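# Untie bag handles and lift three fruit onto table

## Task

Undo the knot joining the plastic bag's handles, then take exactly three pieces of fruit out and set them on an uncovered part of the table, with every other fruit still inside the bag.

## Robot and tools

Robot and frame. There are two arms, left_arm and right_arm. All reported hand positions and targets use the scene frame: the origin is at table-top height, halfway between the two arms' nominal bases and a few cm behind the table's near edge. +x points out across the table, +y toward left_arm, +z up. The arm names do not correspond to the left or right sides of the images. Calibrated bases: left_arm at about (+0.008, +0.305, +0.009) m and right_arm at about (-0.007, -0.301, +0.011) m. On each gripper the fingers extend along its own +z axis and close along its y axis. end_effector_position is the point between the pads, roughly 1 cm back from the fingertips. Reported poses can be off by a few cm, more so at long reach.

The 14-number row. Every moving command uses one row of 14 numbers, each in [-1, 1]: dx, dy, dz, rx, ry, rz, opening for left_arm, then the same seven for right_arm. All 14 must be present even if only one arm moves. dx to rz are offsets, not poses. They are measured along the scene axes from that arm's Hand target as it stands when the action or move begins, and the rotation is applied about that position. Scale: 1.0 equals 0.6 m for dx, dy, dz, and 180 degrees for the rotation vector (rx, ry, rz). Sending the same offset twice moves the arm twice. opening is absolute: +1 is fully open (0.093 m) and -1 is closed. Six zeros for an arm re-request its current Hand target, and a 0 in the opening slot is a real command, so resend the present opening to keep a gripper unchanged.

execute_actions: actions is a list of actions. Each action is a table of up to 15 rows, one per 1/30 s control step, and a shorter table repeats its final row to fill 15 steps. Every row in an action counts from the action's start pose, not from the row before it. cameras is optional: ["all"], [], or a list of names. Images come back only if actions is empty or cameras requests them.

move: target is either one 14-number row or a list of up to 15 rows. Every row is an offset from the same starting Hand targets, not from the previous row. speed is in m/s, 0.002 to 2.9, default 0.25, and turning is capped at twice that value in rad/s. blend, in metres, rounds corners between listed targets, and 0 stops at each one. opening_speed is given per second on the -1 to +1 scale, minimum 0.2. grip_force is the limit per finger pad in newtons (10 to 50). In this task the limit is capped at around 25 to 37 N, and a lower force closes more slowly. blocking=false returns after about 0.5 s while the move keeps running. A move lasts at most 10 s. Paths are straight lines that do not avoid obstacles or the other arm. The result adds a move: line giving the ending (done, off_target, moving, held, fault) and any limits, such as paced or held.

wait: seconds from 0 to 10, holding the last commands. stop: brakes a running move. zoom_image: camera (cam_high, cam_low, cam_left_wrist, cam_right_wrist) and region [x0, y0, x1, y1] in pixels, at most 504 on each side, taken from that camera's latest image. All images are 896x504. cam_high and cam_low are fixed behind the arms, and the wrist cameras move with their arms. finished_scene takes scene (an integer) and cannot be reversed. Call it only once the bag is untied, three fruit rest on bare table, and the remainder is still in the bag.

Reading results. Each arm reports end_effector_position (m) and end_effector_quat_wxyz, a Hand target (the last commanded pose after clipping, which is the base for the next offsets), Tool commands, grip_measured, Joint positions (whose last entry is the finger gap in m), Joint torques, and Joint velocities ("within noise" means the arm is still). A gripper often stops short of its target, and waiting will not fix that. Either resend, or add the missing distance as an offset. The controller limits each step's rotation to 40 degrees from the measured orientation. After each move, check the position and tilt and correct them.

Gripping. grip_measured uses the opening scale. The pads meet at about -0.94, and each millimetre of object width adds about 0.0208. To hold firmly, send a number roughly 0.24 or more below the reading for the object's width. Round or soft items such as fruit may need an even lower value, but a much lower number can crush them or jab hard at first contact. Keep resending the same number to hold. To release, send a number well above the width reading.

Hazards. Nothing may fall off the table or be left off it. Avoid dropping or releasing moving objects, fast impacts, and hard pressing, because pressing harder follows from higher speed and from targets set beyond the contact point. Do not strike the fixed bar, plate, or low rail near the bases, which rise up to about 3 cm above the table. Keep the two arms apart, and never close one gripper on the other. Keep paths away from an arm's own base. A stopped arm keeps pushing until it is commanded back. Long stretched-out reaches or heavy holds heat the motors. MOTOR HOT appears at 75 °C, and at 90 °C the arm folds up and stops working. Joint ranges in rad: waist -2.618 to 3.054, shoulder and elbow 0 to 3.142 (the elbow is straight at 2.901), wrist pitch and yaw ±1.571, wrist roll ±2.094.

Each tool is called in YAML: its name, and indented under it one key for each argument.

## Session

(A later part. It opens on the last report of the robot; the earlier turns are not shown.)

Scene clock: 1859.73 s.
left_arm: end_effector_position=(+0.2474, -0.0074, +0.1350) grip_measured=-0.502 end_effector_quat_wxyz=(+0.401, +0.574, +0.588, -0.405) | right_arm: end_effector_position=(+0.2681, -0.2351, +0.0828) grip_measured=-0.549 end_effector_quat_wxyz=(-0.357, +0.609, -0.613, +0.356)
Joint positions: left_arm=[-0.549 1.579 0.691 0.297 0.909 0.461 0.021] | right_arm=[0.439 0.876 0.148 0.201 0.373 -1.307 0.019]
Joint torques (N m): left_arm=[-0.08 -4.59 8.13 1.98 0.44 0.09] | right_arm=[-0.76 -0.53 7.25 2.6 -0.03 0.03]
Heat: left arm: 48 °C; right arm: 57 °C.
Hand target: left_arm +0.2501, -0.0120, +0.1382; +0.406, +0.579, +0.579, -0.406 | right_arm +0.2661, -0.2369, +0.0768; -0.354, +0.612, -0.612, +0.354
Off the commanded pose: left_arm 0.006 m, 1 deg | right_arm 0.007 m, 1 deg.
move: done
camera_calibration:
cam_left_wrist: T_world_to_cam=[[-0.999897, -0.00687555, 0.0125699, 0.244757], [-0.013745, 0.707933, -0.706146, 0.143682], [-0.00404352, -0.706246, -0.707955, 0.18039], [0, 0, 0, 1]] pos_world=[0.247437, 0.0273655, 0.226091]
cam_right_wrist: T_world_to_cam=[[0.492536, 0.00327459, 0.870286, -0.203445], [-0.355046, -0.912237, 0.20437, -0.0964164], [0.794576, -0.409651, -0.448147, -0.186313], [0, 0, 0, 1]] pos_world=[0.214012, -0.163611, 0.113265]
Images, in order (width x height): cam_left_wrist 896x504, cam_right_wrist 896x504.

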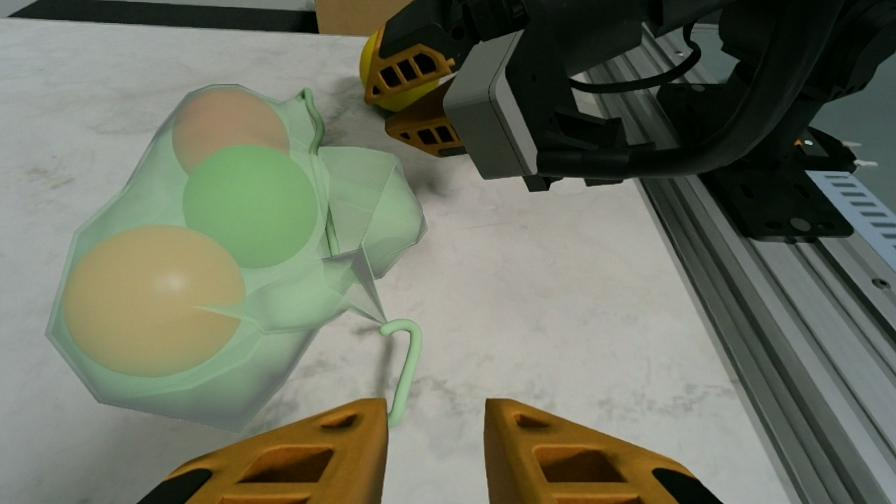

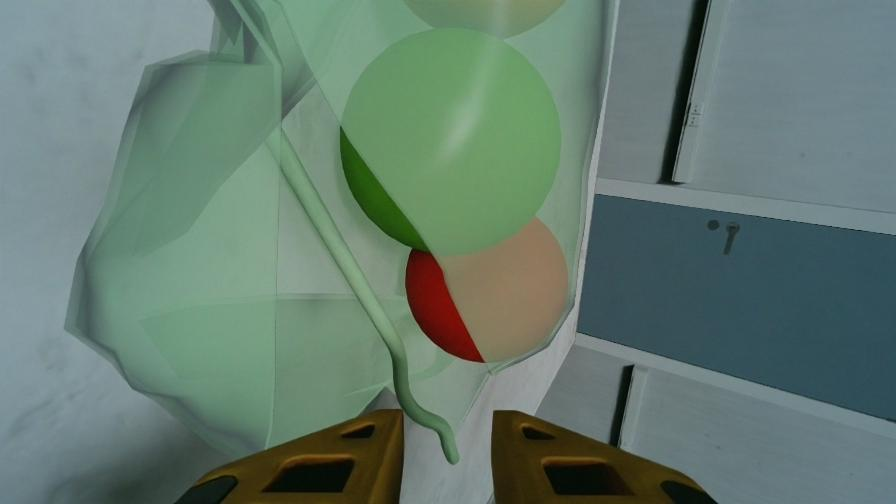

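move:
  target: [0,0,0,0,0,0,-0.5,0.0533,0.0,-0.0417,0,0,0,-0.55]
  speed: 0.1
  cameras: ["cam_right_wrist","cam_left_wrist"]

Scene clock: 1893.60 s.
left_arm: end_effector_position=(+0.2474, -0.0074, +0.1350) grip_measured=-0.502 end_effector_quat_wxyz=(+0.401, +0.574, +0.588, -0.405) | right_arm: end_effector_position=(+0.2978, -0.2359, +0.0529) grip_measured=-0.549 end_effector_quat_wxyz=(-0.353, +0.611, -0.614, +0.354)
Joint positions: left_arm=[-0.549 1.579 0.691 0.297 0.909 0.461 0.021] | right_arm=[0.362 1.28 0.148 0.608 0.306 -1.349 0.019]
Joint torques (N m): left_arm=[-0.09 -4.55 8.16 1.96 0.45 0.07] | right_arm=[-0.85 -2.14 6.82 2.64 0 0]
Heat: left arm: 48 °C; right arm: 56 °C.
Hand target: left_arm +0.2501, -0.0120, +0.1382; +0.406, +0.579, +0.579, -0.406 | right_arm +0.2981, -0.2368, +0.0518; -0.354, +0.612, -0.612, +0.354
Off the commanded pose: left_arm 0.006 m, 1 deg | right_arm 0.002 m, 0 deg.
move: done
camera_calibration:
cam_left_wrist: T_world_to_cam=[[-0.999897, -0.00687555, 0.0125699, 0.244757], [-0.013745, 0.707933, -0.706146, 0.143682], [-0.00404352, -0.706246, -0.707955, 0.18039], [0, 0, 0, 1]] pos_world=[0.247437, 0.0273655, 0.226091]
cam_right_wrist: T_world_to_cam=[[0.500924, 0.00763127, 0.865457, -0.193252], [-0.352201, -0.911623, 0.211891, -0.0815908], [0.790588, -0.410956, -0.453967, -0.222422], [0, 0, 0, 1]] pos_world=[0.243913, -0.164311, 0.0835671]
Images, in order (width x height): cam_left_wrist 896x504, cam_right_wrist 896x504.

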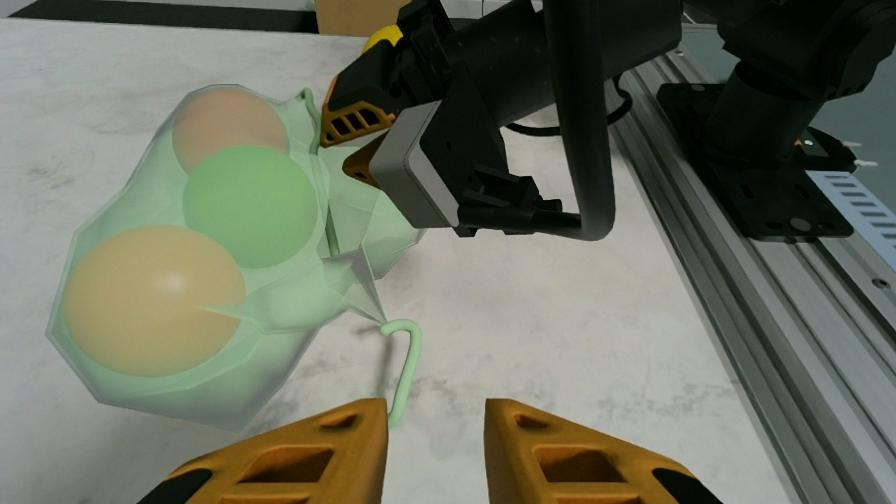

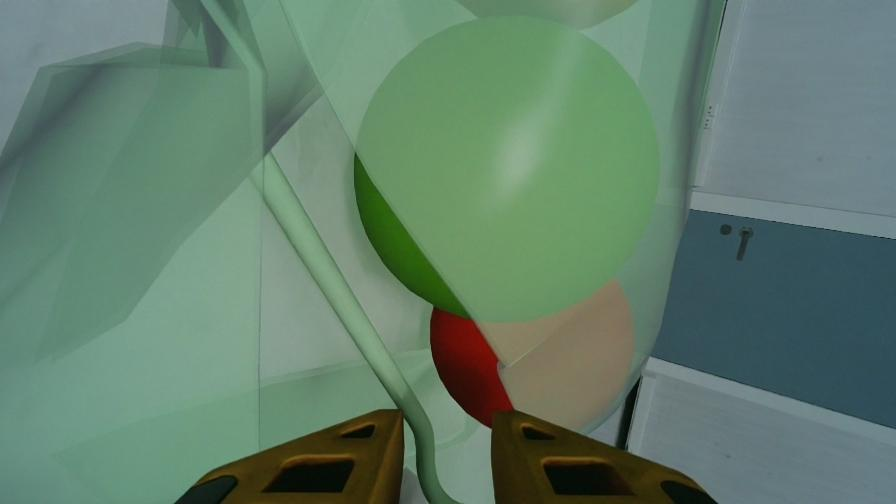

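move:
  target:
    - [0,0,0,0,0,0,-0.5,0.007,0.0,0.012,0,0,0,-0.55]
    - [0,0,0,0,0,0,-0.5,0.0565,0.0,-0.018,0,0,0,-0.55]
  speed: 0.08
  cameras: ["cam_right_wrist","cam_left_wrist"]

zoom_image:
  camera: "cam_left_wrist"
  region: [250, 60, 500, 280]

Scene clock: 1910.67 s.
left_arm: end_effector_position=(+0.2474, -0.0074, +0.1350) grip_measured=-0.502 end_effector_quat_wxyz=(+0.401, +0.574, +0.588, -0.405) | right_arm: end_effector_position=(+0.3230, -0.2384, +0.0347) grip_measured=-0.549 end_effector_quat_wxyz=(-0.343, +0.617, -0.616, +0.349)
Joint positions: left_arm=[-0.549 1.579 0.691 0.297 0.909 0.461 0.021] | right_arm=[0.304 1.517 0.215 0.761 0.255 -1.379 0.019]
Joint torques (N m): left_arm=[-0.09 -4.53 8.16 1.99 0.42 0.07] | right_arm=[-0.9 -3.36 8.54 2.66 -0.02 -0.01]
Heat: left arm: 49 °C; right arm: 55 °C.
Hand target: left_arm +0.2501, -0.0120, +0.1382; +0.406, +0.579, +0.579, -0.406 | right_arm +0.3320, -0.2368, +0.0410; -0.354, +0.612, -0.612, +0.354
Off the commanded pose: left_arm 0.006 m, 1 deg | right_arm 0.011 m, 2 deg.
move: off_target (right_arm)
camera_calibration:
cam_left_wrist: T_world_to_cam=[[-0.999897, -0.00687555, 0.0125699, 0.244757], [-0.013745, 0.707933, -0.706146, 0.143682], [-0.00404352, -0.706246, -0.707955, 0.18039], [0, 0, 0, 1]] pos_world=[0.247437, 0.0273655, 0.226091]
cam_right_wrist: T_world_to_cam=[[0.520803, 0.0137852, 0.853565, -0.194667], [-0.34746, -0.909879, 0.226697, -0.0727905], [0.779766, -0.414645, -0.469078, -0.248561], [0, 0, 0, 1]] pos_world=[0.269911, -0.166612, 0.066068]
Images, in order (width x height): cam_left_wrist 896x504, cam_right_wrist 896x504.

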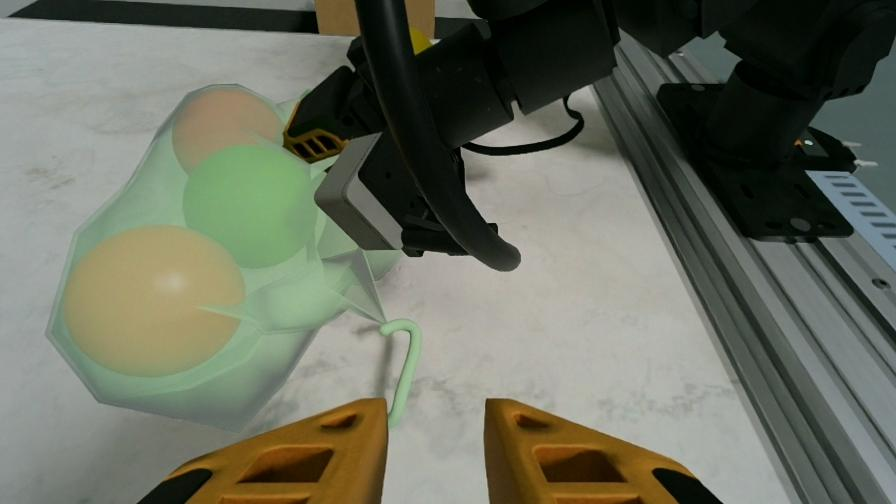

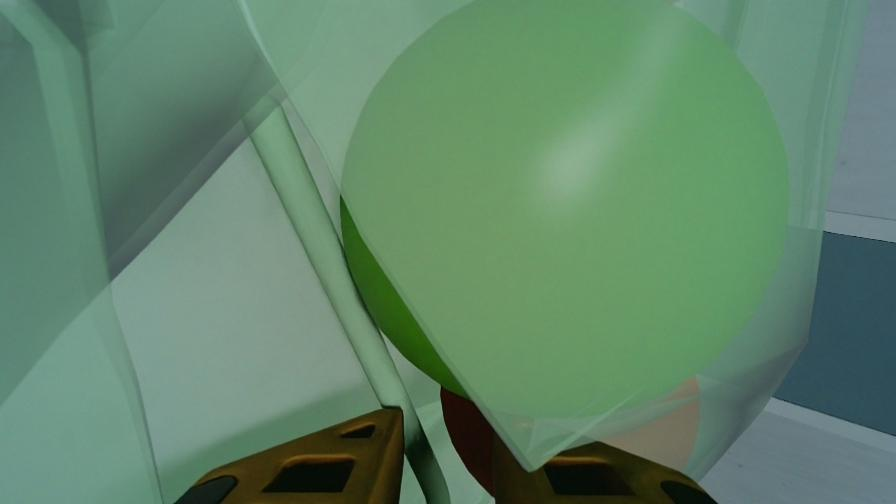

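Scaled by 2.016 from the camera's 896x504 image, which has a finer 1280x720 frame.

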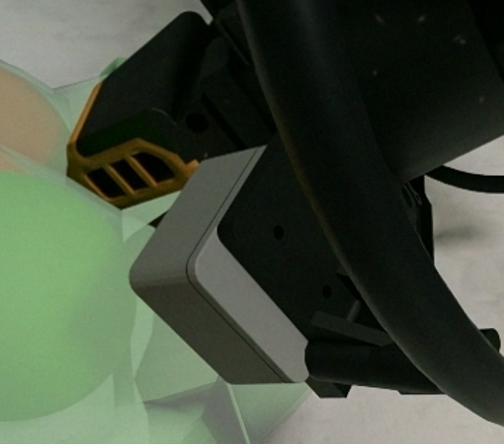

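move:
  target:
    - [0,0,0,0,0,0,-0.5,-0.06,0.0,0.03,0,0,0,-0.55]
    - [0,0,0,0,0,0,-0.5,-0.06,0.0,0.068,0,0,0,-0.55]
  speed: 0.08
  cameras: ["cam_right_wrist"]

Scene clock: 1921.07 s.
left_arm: end_effector_position=(+0.2474, -0.0074, +0.1350) grip_measured=-0.502 end_effector_quat_wxyz=(+0.401, +0.574, +0.588, -0.405) | right_arm: end_effector_position=(+0.2893, -0.2385, +0.0695) grip_measured=-0.549 end_effector_quat_wxyz=(-0.344, +0.622, -0.612, +0.347)
Joint positions: left_arm=[-0.549 1.579 0.691 0.297 0.909 0.461 0.021] | right_arm=[0.349 1.086 0.18 0.36 0.283 -1.365 0.019]
Joint torques (N m): left_arm=[-0.03 -4.62 8.16 1.96 0.44 0.08] | right_arm=[-0.05 -3.52 11.47 2.19 0.18 0.12]
Heat: left arm: 49 °C; right arm: 56 °C.
Hand target: left_arm +0.2501, -0.0120, +0.1382; +0.406, +0.579, +0.579, -0.406 | right_arm +0.2960, -0.2369, +0.0818; -0.354, +0.612, -0.612, +0.354
Off the commanded pose: left_arm 0.006 m, 1 deg | right_arm 0.014 m, 2 deg.
move: off_target (right_arm)
camera_calibration:
cam_right_wrist: T_world_to_cam=[[0.521954, 0.0232486, 0.852657, -0.204811], [-0.333837, -0.914319, 0.229288, -0.0976387], [0.784931, -0.404326, -0.469472, -0.205018], [0, 0, 0, 1]] pos_world=[0.235232, -0.167406, 0.10077]
Images, in order (width x height): cam_right_wrist 896x504.

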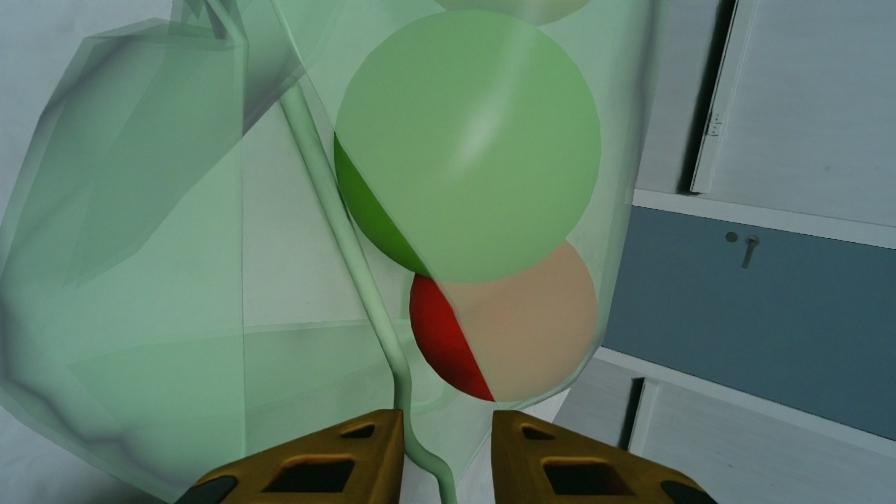

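move:
  target: [0,0,0,0,0,0,-0.5,0.0683,0.002,-0.045,0,0,0,-0.5]
  speed: 0.06
  cameras: ["cam_right_wrist"]

Scene clock: 1931.90 s.
left_arm: end_effector_position=(+0.2474, -0.0074, +0.1350) grip_measured=-0.502 end_effector_quat_wxyz=(+0.401, +0.574, +0.588, -0.405) | right_arm: end_effector_position=(+0.3270, -0.2376, +0.0469) grip_measured=-0.502 end_effector_quat_wxyz=(-0.342, +0.617, -0.617, +0.349)
Joint positions: left_arm=[-0.549 1.579 0.691 0.297 0.909 0.461 0.021] | right_arm=[0.3 1.444 0.251 0.649 0.252 -1.382 0.021]
Joint torques (N m): left_arm=[-0.05 -4.57 8.13 1.98 0.44 0.07] | right_arm=[-0.88 -3.29 9.54 2.58 -0.05 -0.02]
Heat: left arm: 49 °C; right arm: 56 °C.
Hand target: left_arm +0.2501, -0.0120, +0.1382; +0.406, +0.579, +0.579, -0.406 | right_arm +0.3369, -0.2357, +0.0548; -0.354, +0.612, -0.612, +0.354
Off the commanded pose: left_arm 0.006 m, 1 deg | right_arm 0.013 m, 2 deg.
move: off_target (right_arm)
camera_calibration:
cam_right_wrist: T_world_to_cam=[[0.523506, 0.0145942, 0.851897, -0.20779], [-0.346961, -0.909544, 0.228795, -0.0735815], [0.778177, -0.41535, -0.471088, -0.245139], [0, 0, 0, 1]] pos_world=[0.274011, -0.165712, 0.0783683]
Images, in order (width x height): cam_right_wrist 896x504.

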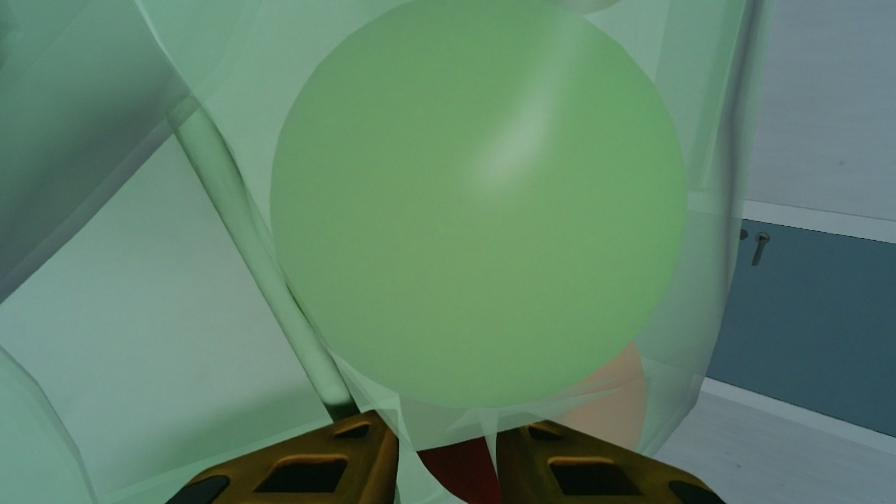

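move:
  target: [0,0,0,0,0,0,-0.5,0,0,0,0,0,0,-1]
  opening_speed: 0.6
  cameras: ["cam_right_wrist"]

Scene clock: 1939.90 s.
left_arm: end_effector_position=(+0.2474, -0.0074, +0.1350) grip_measured=-0.502 end_effector_quat_wxyz=(+0.401, +0.574, +0.588, -0.405) | right_arm: end_effector_position=(+0.3271, -0.2375, +0.0471) grip_measured=-0.987 end_effector_quat_wxyz=(-0.342, +0.617, -0.617, +0.349)
Joint positions: left_arm=[-0.549 1.579 0.691 0.297 0.909 0.461 0.021] | right_arm=[0.3 1.444 0.251 0.65 0.251 -1.382 0]
Joint torques (N m): left_arm=[-0.02 -4.59 8.2 1.97 0.45 0.08] | right_arm=[-0.81 -3.21 9.61 2.6 -0.03 -0.04]
Heat: left arm: 49 °C; right arm: 56 °C.
Hand target: left_arm +0.2501, -0.0120, +0.1382; +0.406, +0.579, +0.579, -0.406 | right_arm +0.3369, -0.2357, +0.0548; -0.354, +0.612, -0.612, +0.354
Off the commanded pose: left_arm 0.006 m, 1 deg | right_arm 0.013 m, 2 deg.
move: off_target (right_arm)
camera_calibration:
cam_right_wrist: T_world_to_cam=[[0.522888, 0.0148114, 0.852272, -0.207786], [-0.346587, -0.909774, 0.22845, -0.073649], [0.778759, -0.41484, -0.470577, -0.245119], [0, 0, 0, 1]] pos_world=[0.274012, -0.165612, 0.0785684]
Images, in order (width x height): cam_right_wrist 896x504.

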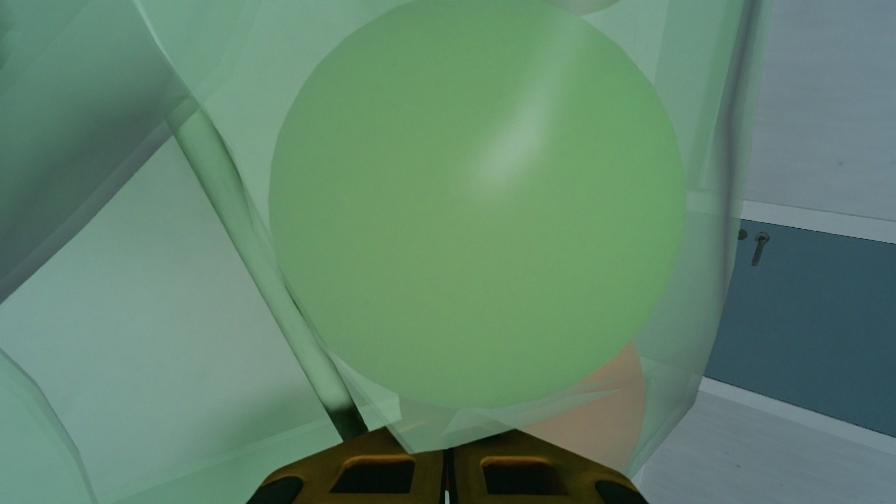

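move:
  target: [0,0,0,0,0,0,-0.5,-0.01,0,0.06,0,0,0,-1]
  speed: 0.06
  cameras: ["cam_right_wrist","cam_left_wrist"]

zoom_image:
  camera: "cam_left_wrist"
  region: [150, 60, 450, 280]

Scene clock: 1949.67 s.
left_arm: end_effector_position=(+0.2474, -0.0074, +0.1350) grip_measured=-0.502 end_effector_quat_wxyz=(+0.401, +0.574, +0.588, -0.405) | right_arm: end_effector_position=(+0.3241, -0.2374, +0.0779) grip_measured=-0.987 end_effector_quat_wxyz=(-0.343, +0.617, -0.616, +0.349)
Joint positions: left_arm=[-0.549 1.579 0.691 0.297 0.909 0.461 0.021] | right_arm=[0.3 1.25 0.304 0.406 0.251 -1.383 0]
Joint torques (N m): left_arm=[-0.05 -4.6 8.13 1.97 0.44 0.07] | right_arm=[-0.72 -5.05 11.03 2.19 0.02 0.01]
Heat: left arm: 49 °C; right arm: 56 °C.
Hand target: left_arm +0.2501, -0.0120, +0.1382; +0.406, +0.579, +0.579, -0.406 | right_arm +0.3309, -0.2357, +0.0907; -0.354, +0.612, -0.612, +0.354
Off the commanded pose: left_arm 0.006 m, 1 deg | right_arm 0.015 m, 2 deg.
move: off_target (right_arm)
camera_calibration:
cam_left_wrist: T_world_to_cam=[[-0.999897, -0.00687555, 0.0125699, 0.244757], [-0.013745, 0.707933, -0.706146, 0.143682], [-0.00404352, -0.706246, -0.707955, 0.18039], [0, 0, 0, 1]] pos_world=[0.247437, 0.0273655, 0.226091]
cam_right_wrist: T_world_to_cam=[[0.521634, 0.0148627, 0.85304, -0.23212], [-0.346719, -0.909868, 0.227872, -0.0815278], [0.779541, -0.414631, -0.469465, -0.228593], [0, 0, 0, 1]] pos_world=[0.271012, -0.165511, 0.109269]
Images, in order (width x height): cam_left_wrist 896x504, cam_right_wrist 896x504.

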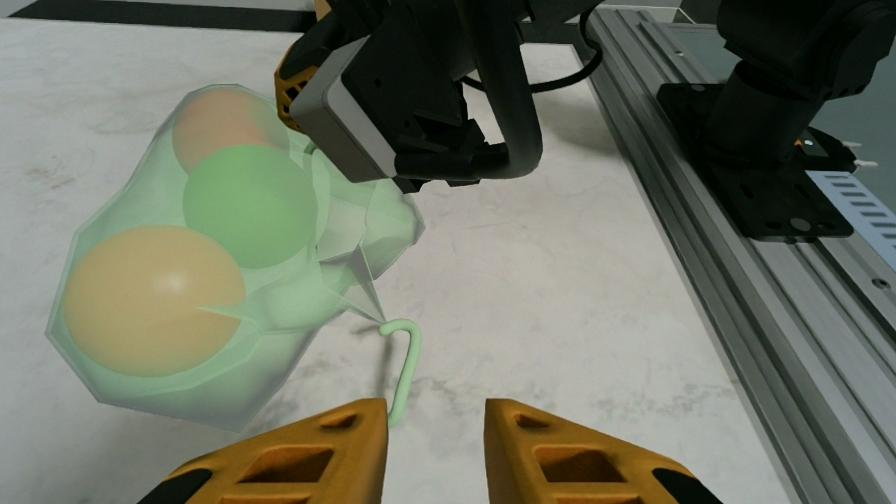

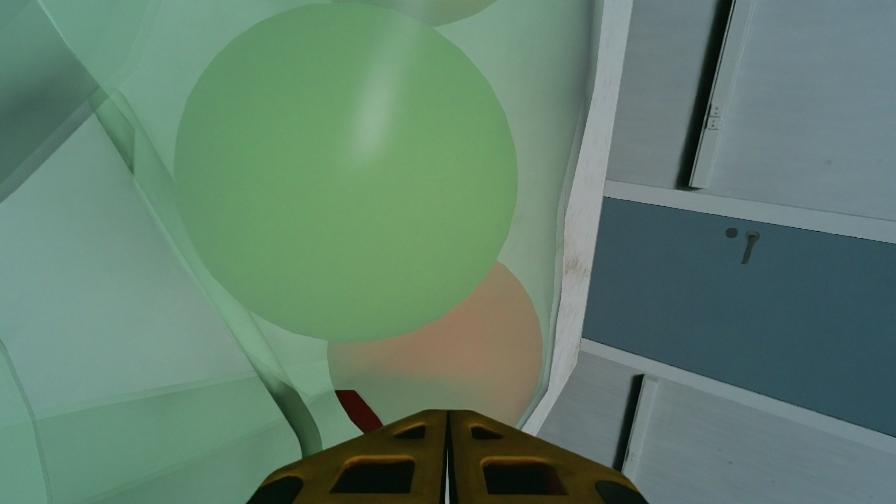

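Scaled by 1.680 from the camera's 896x504 image, which has a finer 1280x720 frame.

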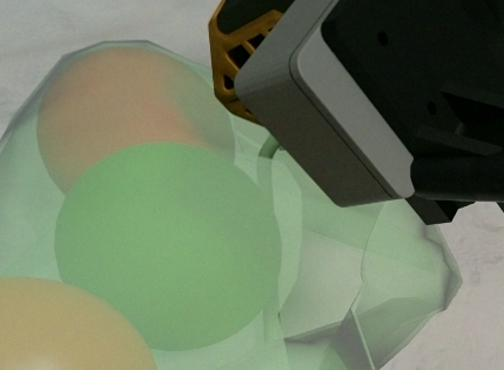

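move:
  target:
    - [0,0,0,0,0,0,-0.5,-0.1,-0.02,0.1,0,0,0,-0.4]
    - [0,0,0,0,0,0,-0.5,-0.12,-0.12,0.2,0.2217,-0.0108,-0.1156,-0.4]
  speed: 0.2
  blend: [0.03,0]
  cameras: ["cam_right_wrist","cam_left_wrist"]

Scene clock: 2024.57 s.
left_arm: end_effector_position=(+0.2474, -0.0074, +0.1350) grip_measured=-0.502 end_effector_quat_wxyz=(+0.401, +0.574, +0.588, -0.405) | right_arm: end_effector_position=(+0.2585, -0.3081, +0.1955) grip_measured=-0.402 end_effector_quat_wxyz=(+0.470, -0.336, +0.793, -0.190)
Joint positions: left_arm=[-0.549 1.579 0.691 0.297 0.909 0.461 0.021] | right_arm=[-0.195 0.582 0.52 -0.428 -0.2 -0.843 0.026]
Joint torques (N m): left_arm=[-0.06 -4.56 8.13 1.98 0.44 0.08] | right_arm=[-0.72 -0.14 13.74 2.26 -0.18 0.17]
Heat: left arm: 49 °C; right arm: 60 °C.
Hand target: left_arm +0.2501, -0.0120, +0.1382; +0.406, +0.579, +0.579, -0.406 | right_arm +0.2589, -0.3077, +0.2107; +0.482, -0.331, +0.788, -0.192
Off the commanded pose: left_arm 0.006 m, 1 deg | right_arm 0.015 m, 2 deg.
move: off_target (right_arm)
camera_calibration:
cam_left_wrist: T_world_to_cam=[[-0.999897, -0.00687555, 0.0125699, 0.244757], [-0.013745, 0.707933, -0.706146, 0.143682], [-0.00404352, -0.706246, -0.707955, 0.18039], [0, 0, 0, 1]] pos_world=[0.247437, 0.0273655, 0.226091]
cam_right_wrist: T_world_to_cam=[[0.358121, -0.694717, 0.623793, -0.428683], [-0.655859, -0.662692, -0.361509, 0.0757781], [0.664529, -0.279656, -0.69296, -0.0365793], [0, 0, 0, 1]] pos_world=[0.227528, -0.257826, 0.269456]
Images, in order (width x height): cam_left_wrist 896x504, cam_right_wrist 896x504.

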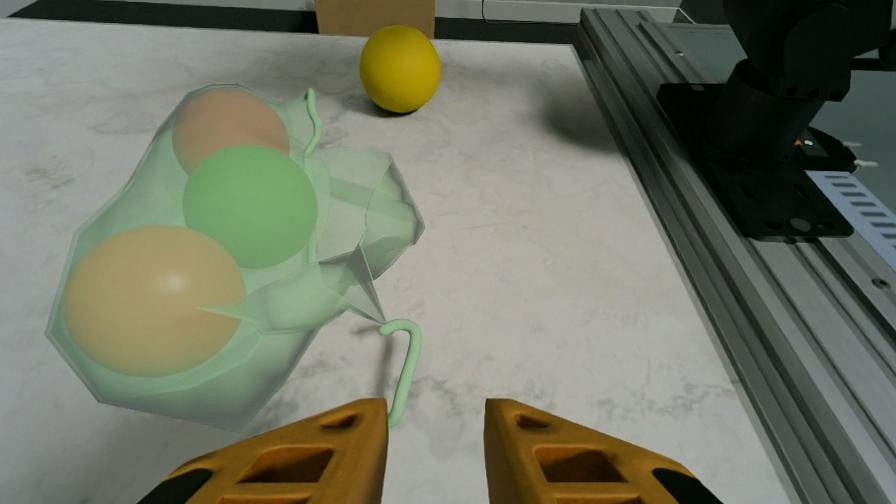

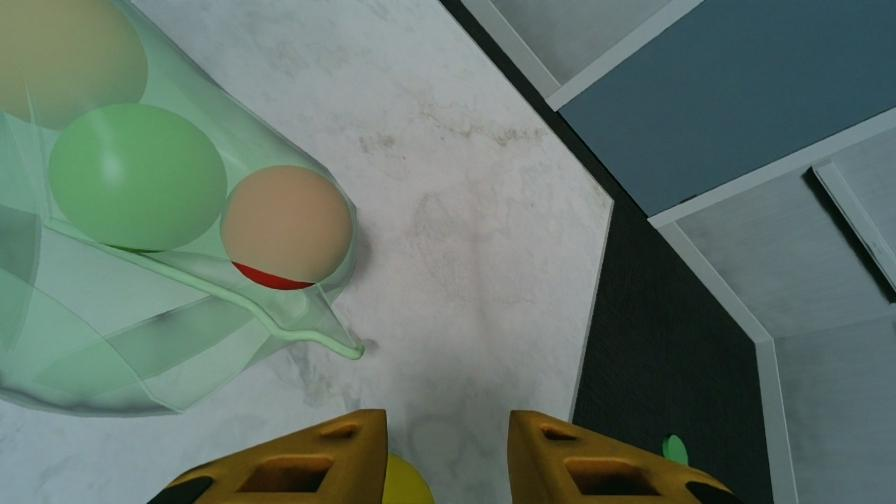

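move:
  target:
    - [0,0,0,0,0,0,-0.5,0.07,-0.03,0.0,0.1775,0.1057,-0.2955,-0.4]
    - [0,0,0,0,0,0,-0.5,0.140,-0.0238,-0.16,0.3549,0.2114,-0.591,-0.4]
  speed: 0.25
  blend: [0.03,0]
  cameras: ["cam_right_wrist","cam_left_wrist"]

zoom_image:
  camera: "cam_right_wrist"
  region: [300, 220, 650, 504]

Scene clock: 2058.87 s.
left_arm: end_effector_position=(+0.2474, -0.0074, +0.1350) grip_measured=-0.502 end_effector_quat_wxyz=(+0.401, +0.574, +0.588, -0.405) | right_arm: end_effector_position=(+0.3400, -0.3194, +0.1116) grip_measured=-0.401 end_effector_quat_wxyz=(+0.005, +0.600, +0.800, -0.002)
Joint positions: left_arm=[-0.549 1.579 0.691 0.297 0.909 0.461 0.021] | right_arm=[-0.092 1.824 1.512 -1.23 -0.037 1.204 0.026]
Joint torques (N m): left_arm=[-0.13 -4.6 8.09 1.98 0.44 0.09] | right_arm=[-1.09 -7.32 11.33 0.32 0 0.06]
Heat: left arm: 49 °C; right arm: 66 °C.
Hand target: left_arm +0.2501, -0.0120, +0.1382; +0.406, +0.579, +0.579, -0.406 | right_arm +0.3430, -0.3219, +0.1149; +0.001, +0.608, +0.794, +0.000
Off the commanded pose: left_arm 0.006 m, 1 deg | right_arm 0.005 m, 1 deg.
move: done
camera_calibration:
cam_left_wrist: T_world_to_cam=[[-0.999897, -0.00687555, 0.0125699, 0.244757], [-0.013745, 0.707933, -0.706146, 0.143682], [-0.00404352, -0.706246, -0.707955, 0.18039], [0, 0, 0, 1]] pos_world=[0.247437, 0.0273655, 0.226091]
cam_right_wrist: T_world_to_cam=[[-0.957519, -0.288356, -0.00287374, 0.23359], [-0.265562, 0.877857, 0.398553, 0.365928], [-0.112403, 0.382385, -0.917141, 0.348668], [0, 0, 0, 1]] pos_world=[0.360035, -0.3872, 0.174607]
Images, in order (width x height): cam_left_wrist 896x504, cam_right_wrist 896x504.

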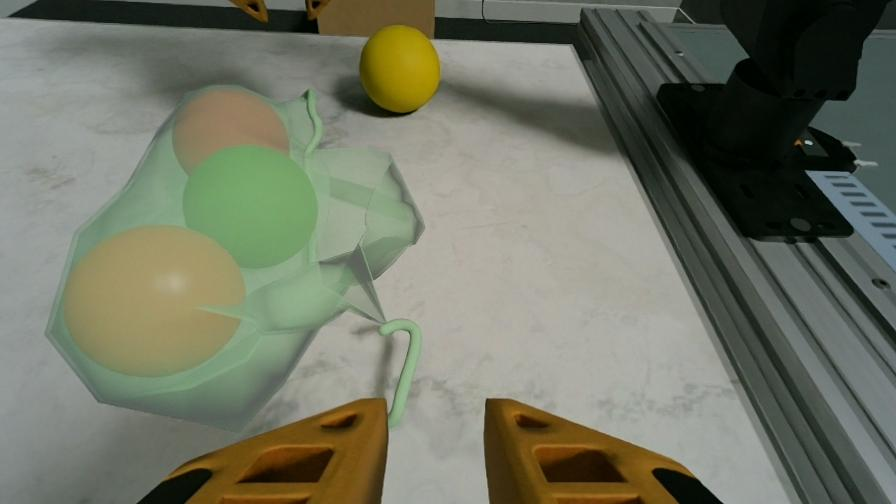

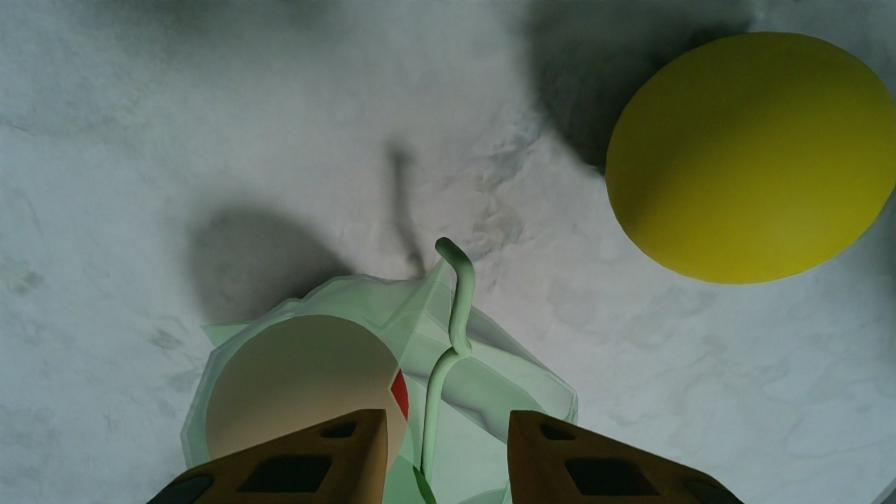

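Scaled by 1.440 from the camera's 896x504 image, which has a finer 1280x720 frame.

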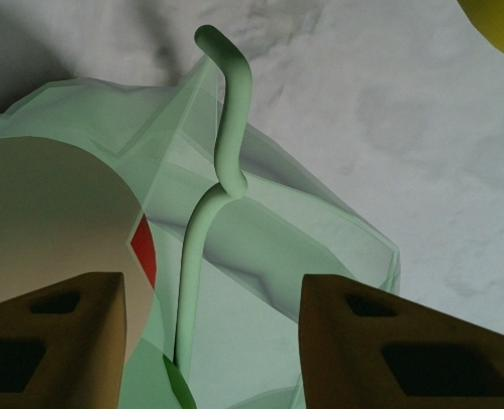

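move:
  target: [0,0,0,0,0,0,-0.5,-0.009,-0.003,-0.1415,0,0,0,-0.4]
  speed: 0.12
  cameras: ["cam_right_wrist"]

Scene clock: 2071.50 s.
left_arm: end_effector_position=(+0.2474, -0.0074, +0.1350) grip_measured=-0.502 end_effector_quat_wxyz=(+0.401, +0.574, +0.588, -0.405) | right_arm: end_effector_position=(+0.3394, -0.3227, +0.0367) grip_measured=-0.401 end_effector_quat_wxyz=(+0.007, +0.602, +0.798, +0.000)
Joint positions: left_arm=[-0.549 1.579 0.691 0.297 0.909 0.461 0.021] | right_arm=[-0.092 1.885 1.286 -0.937 -0.037 1.21 0.026]
Joint torques (N m): left_arm=[-0.06 -4.63 8.14 1.98 0.44 0.08] | right_arm=[-0.72 -7.51 6.69 0.71 -0.01 0.08]
Heat: left arm: 49 °C; right arm: 66 °C.
Hand target: left_arm +0.2501, -0.0120, +0.1382; +0.406, +0.579, +0.579, -0.406 | right_arm +0.3374, -0.3238, +0.0298; +0.001, +0.608, +0.794, +0.000
Off the commanded pose: left_arm 0.006 m, 1 deg | right_arm 0.007 m, 1 deg.
move: done
camera_calibration:
cam_right_wrist: T_world_to_cam=[[-0.958899, -0.283614, -0.00868255, 0.234087], [-0.263641, 0.879223, 0.396813, 0.398399], [-0.104908, 0.382793, -0.917858, 0.278758], [0, 0, 0, 1]] pos_world=[0.358744, -0.390598, 0.0998032]
Images, in order (width x height): cam_right_wrist 896x504.

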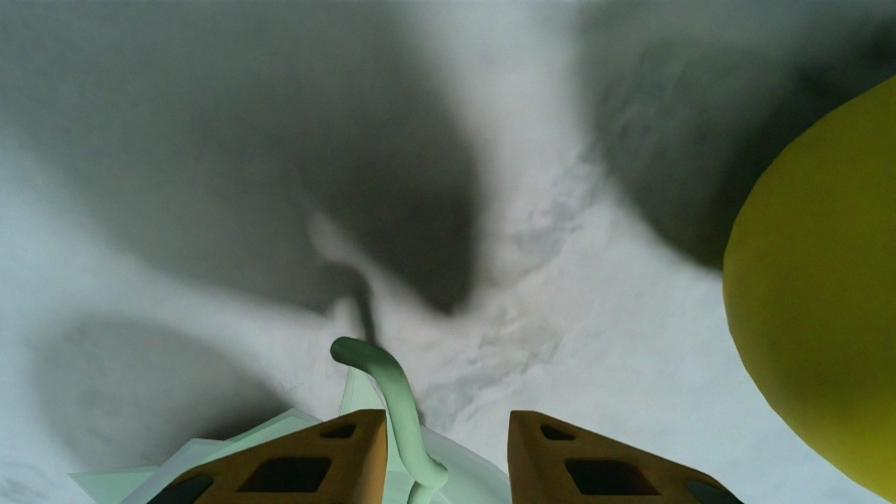

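move:
  target: [0,0,0,0,0,0,-0.5,0,0,0,0,0,0,-1]
  opening_speed: 0.6
  cameras: ["cam_right_wrist"]

Scene clock: 2081.93 s.
left_arm: end_effector_position=(+0.2474, -0.0074, +0.1350) grip_measured=-0.502 end_effector_quat_wxyz=(+0.401, +0.574, +0.588, -0.405) | right_arm: end_effector_position=(+0.3396, -0.3227, +0.0367) grip_measured=-0.987 end_effector_quat_wxyz=(+0.008, +0.602, +0.798, +0.000)
Joint positions: left_arm=[-0.549 1.579 0.691 0.297 0.909 0.461 0.021] | right_arm=[-0.092 1.885 1.286 -0.936 -0.037 1.21 0]
Joint torques (N m): left_arm=[-0.03 -4.64 8.16 1.97 0.45 0.08] | right_arm=[-0.76 -7.76 6.49 0.69 -0.07 0.08]
Heat: left arm: 49 °C; right arm: 63 °C.
Hand target: left_arm +0.2501, -0.0120, +0.1382; +0.406, +0.579, +0.579, -0.406 | right_arm +0.3375, -0.3238, +0.0298; +0.001, +0.608, +0.794, +0.000
Off the commanded pose: left_arm 0.006 m, 1 deg | right_arm 0.007 m, 1 deg.
move: done
camera_calibration:
cam_right_wrist: T_world_to_cam=[[-0.958893, -0.283612, -0.00941307, 0.23435], [-0.263942, 0.879227, 0.396604, 0.398582], [-0.104205, 0.382786, -0.917941, 0.278532], [0, 0, 0, 1]] pos_world=[0.358944, -0.390598, 0.0998028]
Images, in order (width x height): cam_right_wrist 896x504.

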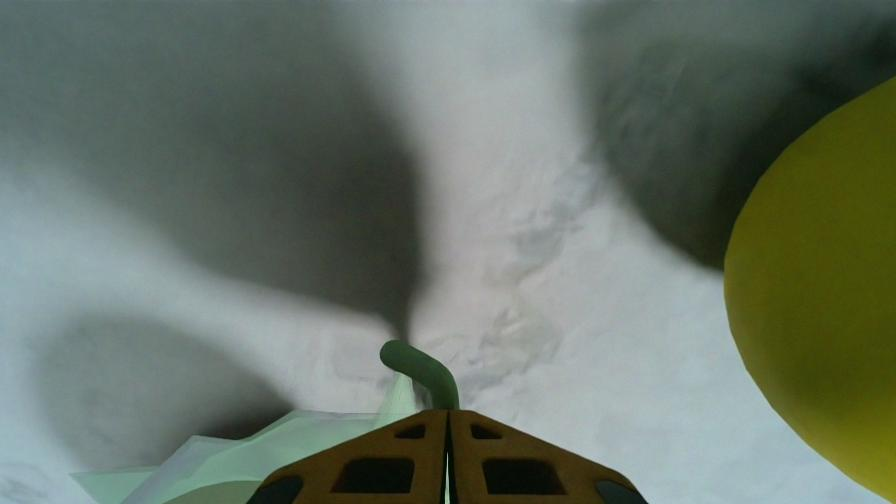

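move:
  target:
    - [0,0,0,0,0,0,-0.5,0,0,0,0,0,0,-0.4]
    - [0,0,0,0,0,0,-0.5,0.003,0.0,-0.024,0,0,0,-0.4]
    - [0,0,0,0,0,0,-0.5,0.003,0.0,-0.024,0,0,0,-1]
  speed: 0.06
  opening_speed: 0.8
  cameras: ["cam_right_wrist"]

Scene clock: 2092.30 s.
left_arm: end_effector_position=(+0.2474, -0.0074, +0.1350) grip_measured=-0.502 end_effector_quat_wxyz=(+0.401, +0.574, +0.588, -0.405) | right_arm: end_effector_position=(+0.3431, -0.3235, +0.0245) grip_measured=-0.987 end_effector_quat_wxyz=(+0.011, +0.603, +0.798, +0.002)
Joint positions: left_arm=[-0.549 1.579 0.691 0.297 0.909 0.461 0.021] | right_arm=[-0.092 1.91 1.267 -0.885 -0.037 1.212 0]
Joint torques (N m): left_arm=[-0.09 -4.6 8.16 1.96 0.44 0.08] | right_arm=[-0.47 -7.46 6.24 0.66 -0.03 0.05]
Heat: left arm: 49 °C; right arm: 61 °C.
Hand target: left_arm +0.2501, -0.0119, +0.1382; +0.406, +0.579, +0.579, -0.406 | right_arm +0.3393, -0.3238, +0.0155; +0.001, +0.608, +0.794, +0.000
Off the commanded pose: left_arm 0.006 m, 1 deg | right_arm 0.010 m, 1 deg.
move: done
camera_calibration:
cam_right_wrist: T_world_to_cam=[[-0.959474, -0.281329, -0.0162318, 0.238374], [-0.264718, 0.880082, 0.394183, 0.405742], [-0.0966096, 0.382505, -0.918889, 0.265283], [0, 0, 0, 1]] pos_world=[0.36175, -0.391497, 0.087698]
Images, in order (width x height): cam_right_wrist 896x504.

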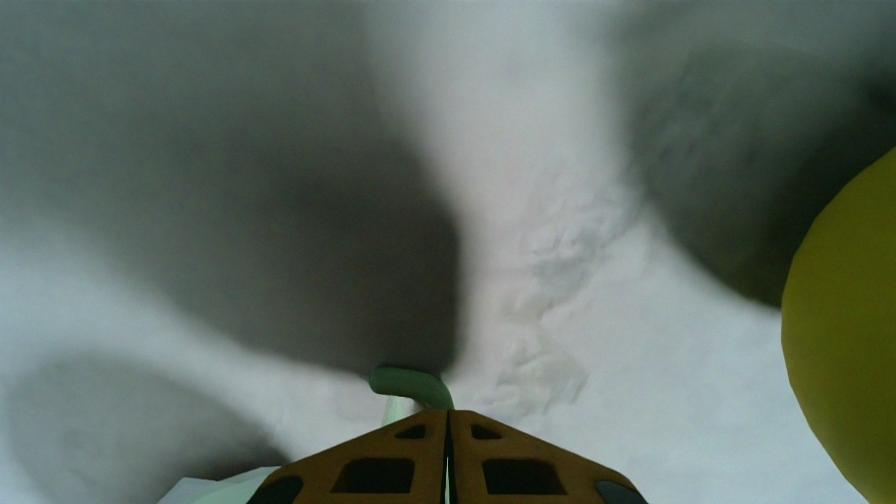

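move:
  target:
    - [0,0,0,0,0,0,-0.5,0,0,0.01,0,0,0,-0.45]
    - [0,0,0,0,0,0,-0.5,-0.004,0.0,-0.02,0,0,0,-0.45]
  speed: 0.05
  opening_speed: 0.8
  cameras: ["cam_right_wrist"]

Scene clock: 2103.33 s.
left_arm: end_effector_position=(+0.2474, -0.0074, +0.1350) grip_measured=-0.502 end_effector_quat_wxyz=(+0.401, +0.574, +0.588, -0.405) | right_arm: end_effector_position=(+0.3419, -0.3228, +0.0178) grip_measured=-0.451 end_effector_quat_wxyz=(+0.011, +0.603, +0.797, +0.006)
Joint positions: left_arm=[-0.549 1.579 0.691 0.297 0.909 0.461 0.021] | right_arm=[-0.092 1.912 1.241 -0.853 -0.043 1.213 0.024]
Joint torques (N m): left_arm=[-0.08 -4.59 8.1 1.98 0.42 0.07] | right_arm=[-0.46 -6.43 5.03 0.85 0.04 0.08]
Heat: left arm: 49 °C; right arm: 59 °C.
Hand target: left_arm +0.2501, -0.0119, +0.1382; +0.406, +0.579, +0.579, -0.406 | right_arm +0.3369, -0.3238, +0.0035; +0.001, +0.608, +0.794, +0.000
Off the commanded pose: left_arm 0.006 m, 1 deg | right_arm 0.015 m, 2 deg.
move: off_target (right_arm)
camera_calibration:
cam_right_wrist: T_world_to_cam=[[-0.959503, -0.280793, -0.0225556, 0.237669], [-0.26632, 0.878117, 0.397473, 0.407252], [-0.0918013, 0.387384, -0.917337, 0.258698], [0, 0, 0, 1]] pos_world=[0.360253, -0.391094, 0.0808021]
Images, in order (width x height): cam_right_wrist 896x504.

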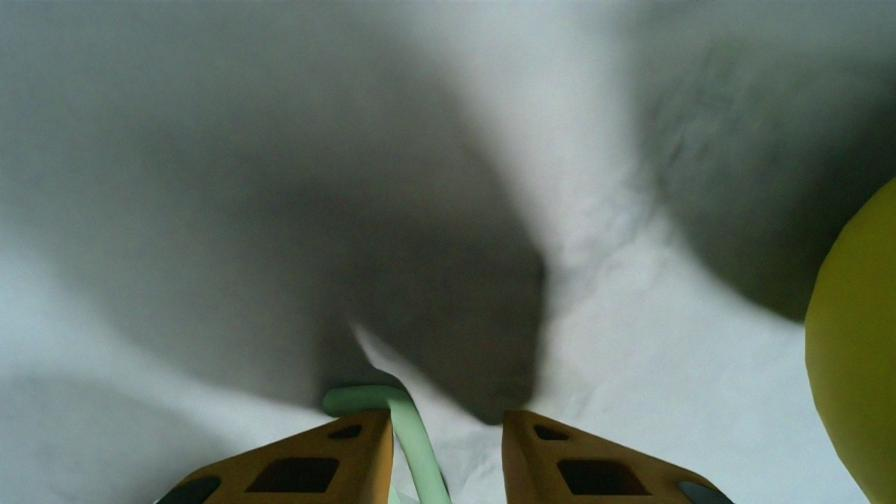

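move:
  target:
    - [0,0,0,0,0,0,-0.5,0.0,0.004,-0.011,0,0,0,-0.45]
    - [0,0,0,0,0,0,-0.5,0.0,0.004,-0.011,0,0,0,-1]
  speed: 0.05
  opening_speed: 0.6
  cameras: ["cam_right_wrist"]

Scene clock: 2113.23 s.
left_arm: end_effector_position=(+0.2474, -0.0074, +0.1350) grip_measured=-0.502 end_effector_quat_wxyz=(+0.401, +0.574, +0.588, -0.405) | right_arm: end_effector_position=(+0.3387, -0.3211, +0.0136) grip_measured=-0.917 end_effector_quat_wxyz=(+0.007, +0.605, +0.796, +0.003)
Joint positions: left_arm=[-0.549 1.579 0.691 0.297 0.909 0.461 0.021] | right_arm=[-0.088 1.916 1.229 -0.846 -0.043 1.221 0.001]
Joint torques (N m): left_arm=[-0.09 -4.55 8.16 1.98 0.43 0.08] | right_arm=[-0.08 -5.87 5 1.08 0.07 0.07]
Heat: left arm: 50 °C; right arm: 57 °C.
Hand target: left_arm +0.2501, -0.0119, +0.1382; +0.406, +0.579, +0.579, -0.406 | right_arm +0.3370, -0.3214, -0.0031; +0.001, +0.608, +0.794, +0.000
Off the commanded pose: left_arm 0.006 m, 1 deg | right_arm 0.017 m, 1 deg.
move: off_target (right_arm); target 2's new opening was sent with right_arm's hand 0.018 m and 2 deg from that target
camera_calibration:
cam_right_wrist: T_world_to_cam=[[-0.960655, -0.277432, -0.0131507, 0.236335], [-0.259227, 0.878607, 0.401063, 0.404267], [-0.0997133, 0.388692, -0.915956, 0.256931], [0, 0, 0, 1]] pos_world=[0.357453, -0.389492, 0.076309]
Images, in order (width x height): cam_right_wrist 896x504.

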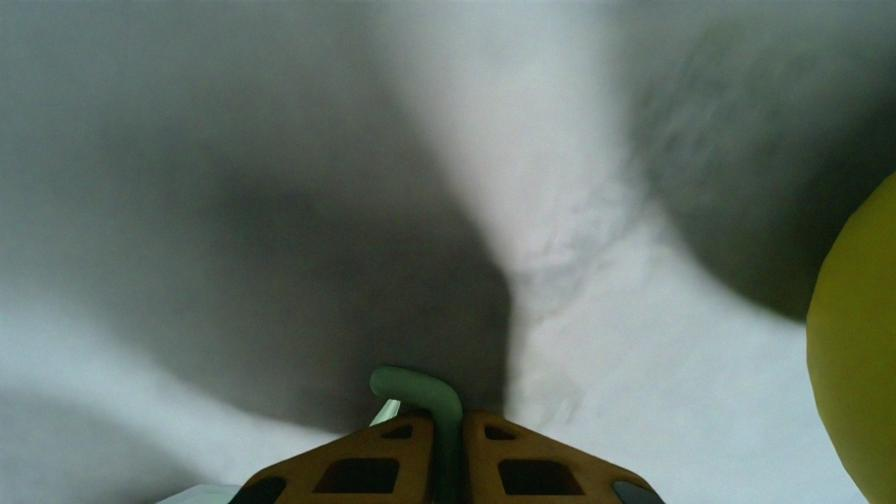

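move:
  target: [0,0,0,0,0,0,-0.5,0.0,0.0,0.13,0,0,0,-1]
  speed: 0.08
  cameras: ["cam_left_wrist","cam_high"]

zoom_image:
  camera: "cam_left_wrist"
  region: [30, 60, 480, 430]

Scene clock: 2122.07 s.
left_arm: end_effector_position=(+0.2474, -0.0074, +0.1350) grip_measured=-0.502 end_effector_quat_wxyz=(+0.401, +0.574, +0.588, -0.405) | right_arm: end_effector_position=(+0.3320, -0.3185, +0.0582) grip_measured=-0.917 end_effector_quat_wxyz=(-0.014, +0.606, +0.796, -0.010)
Joint positions: left_arm=[-0.549 1.579 0.691 0.297 0.909 0.461 0.021] | right_arm=[-0.088 1.871 1.357 -1.069 -0.043 1.221 0.001]
Joint torques (N m): left_arm=[-0.1 -4.6 8.08 1.98 0.43 0.1] | right_arm=[-0.98 -11.79 10.51 0.15 0.08 0]
Heat: left arm: 50 °C; right arm: 56 °C.
Hand target: left_arm +0.2501, -0.0119, +0.1382; +0.406, +0.579, +0.579, -0.406 | right_arm +0.3370, -0.3214, +0.0749; +0.001, +0.608, +0.794, +0.000
Off the commanded pose: left_arm 0.006 m, 1 deg | right_arm 0.018 m, 2 deg.
move: off_target (right_arm)
camera_calibration:
cam_left_wrist: T_world_to_cam=[[-0.999897, -0.00687555, 0.0125699, 0.244757], [-0.013745, 0.707933, -0.706146, 0.143682], [-0.00404352, -0.706246, -0.707955, 0.18039], [0, 0, 0, 1]] pos_world=[0.247437, 0.0273655, 0.226091]
Images, in order (width x height): cam_high 896x504, cam_left_wrist 896x504.

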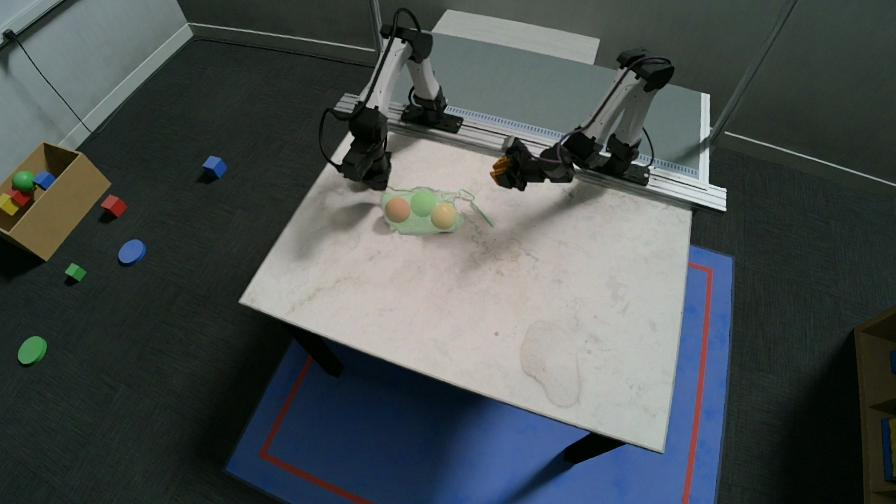

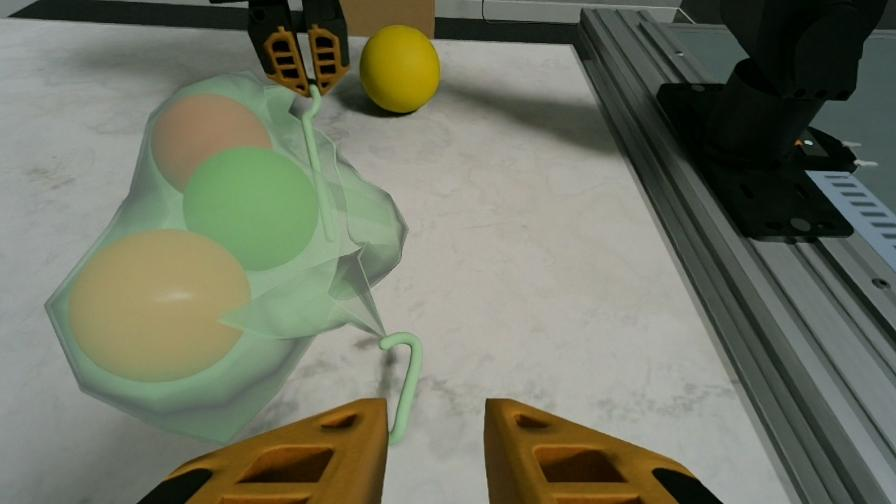

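Scaled by 1.120 from the camera's 896x504 image, which has a finer 1280x720 frame.

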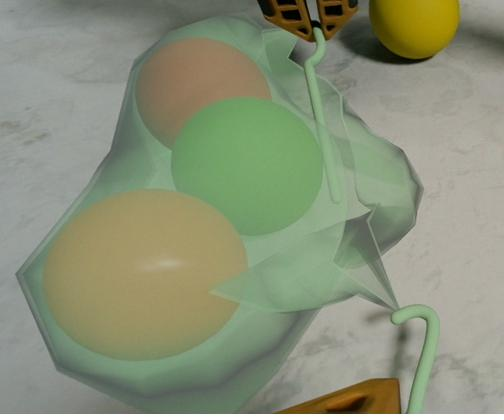

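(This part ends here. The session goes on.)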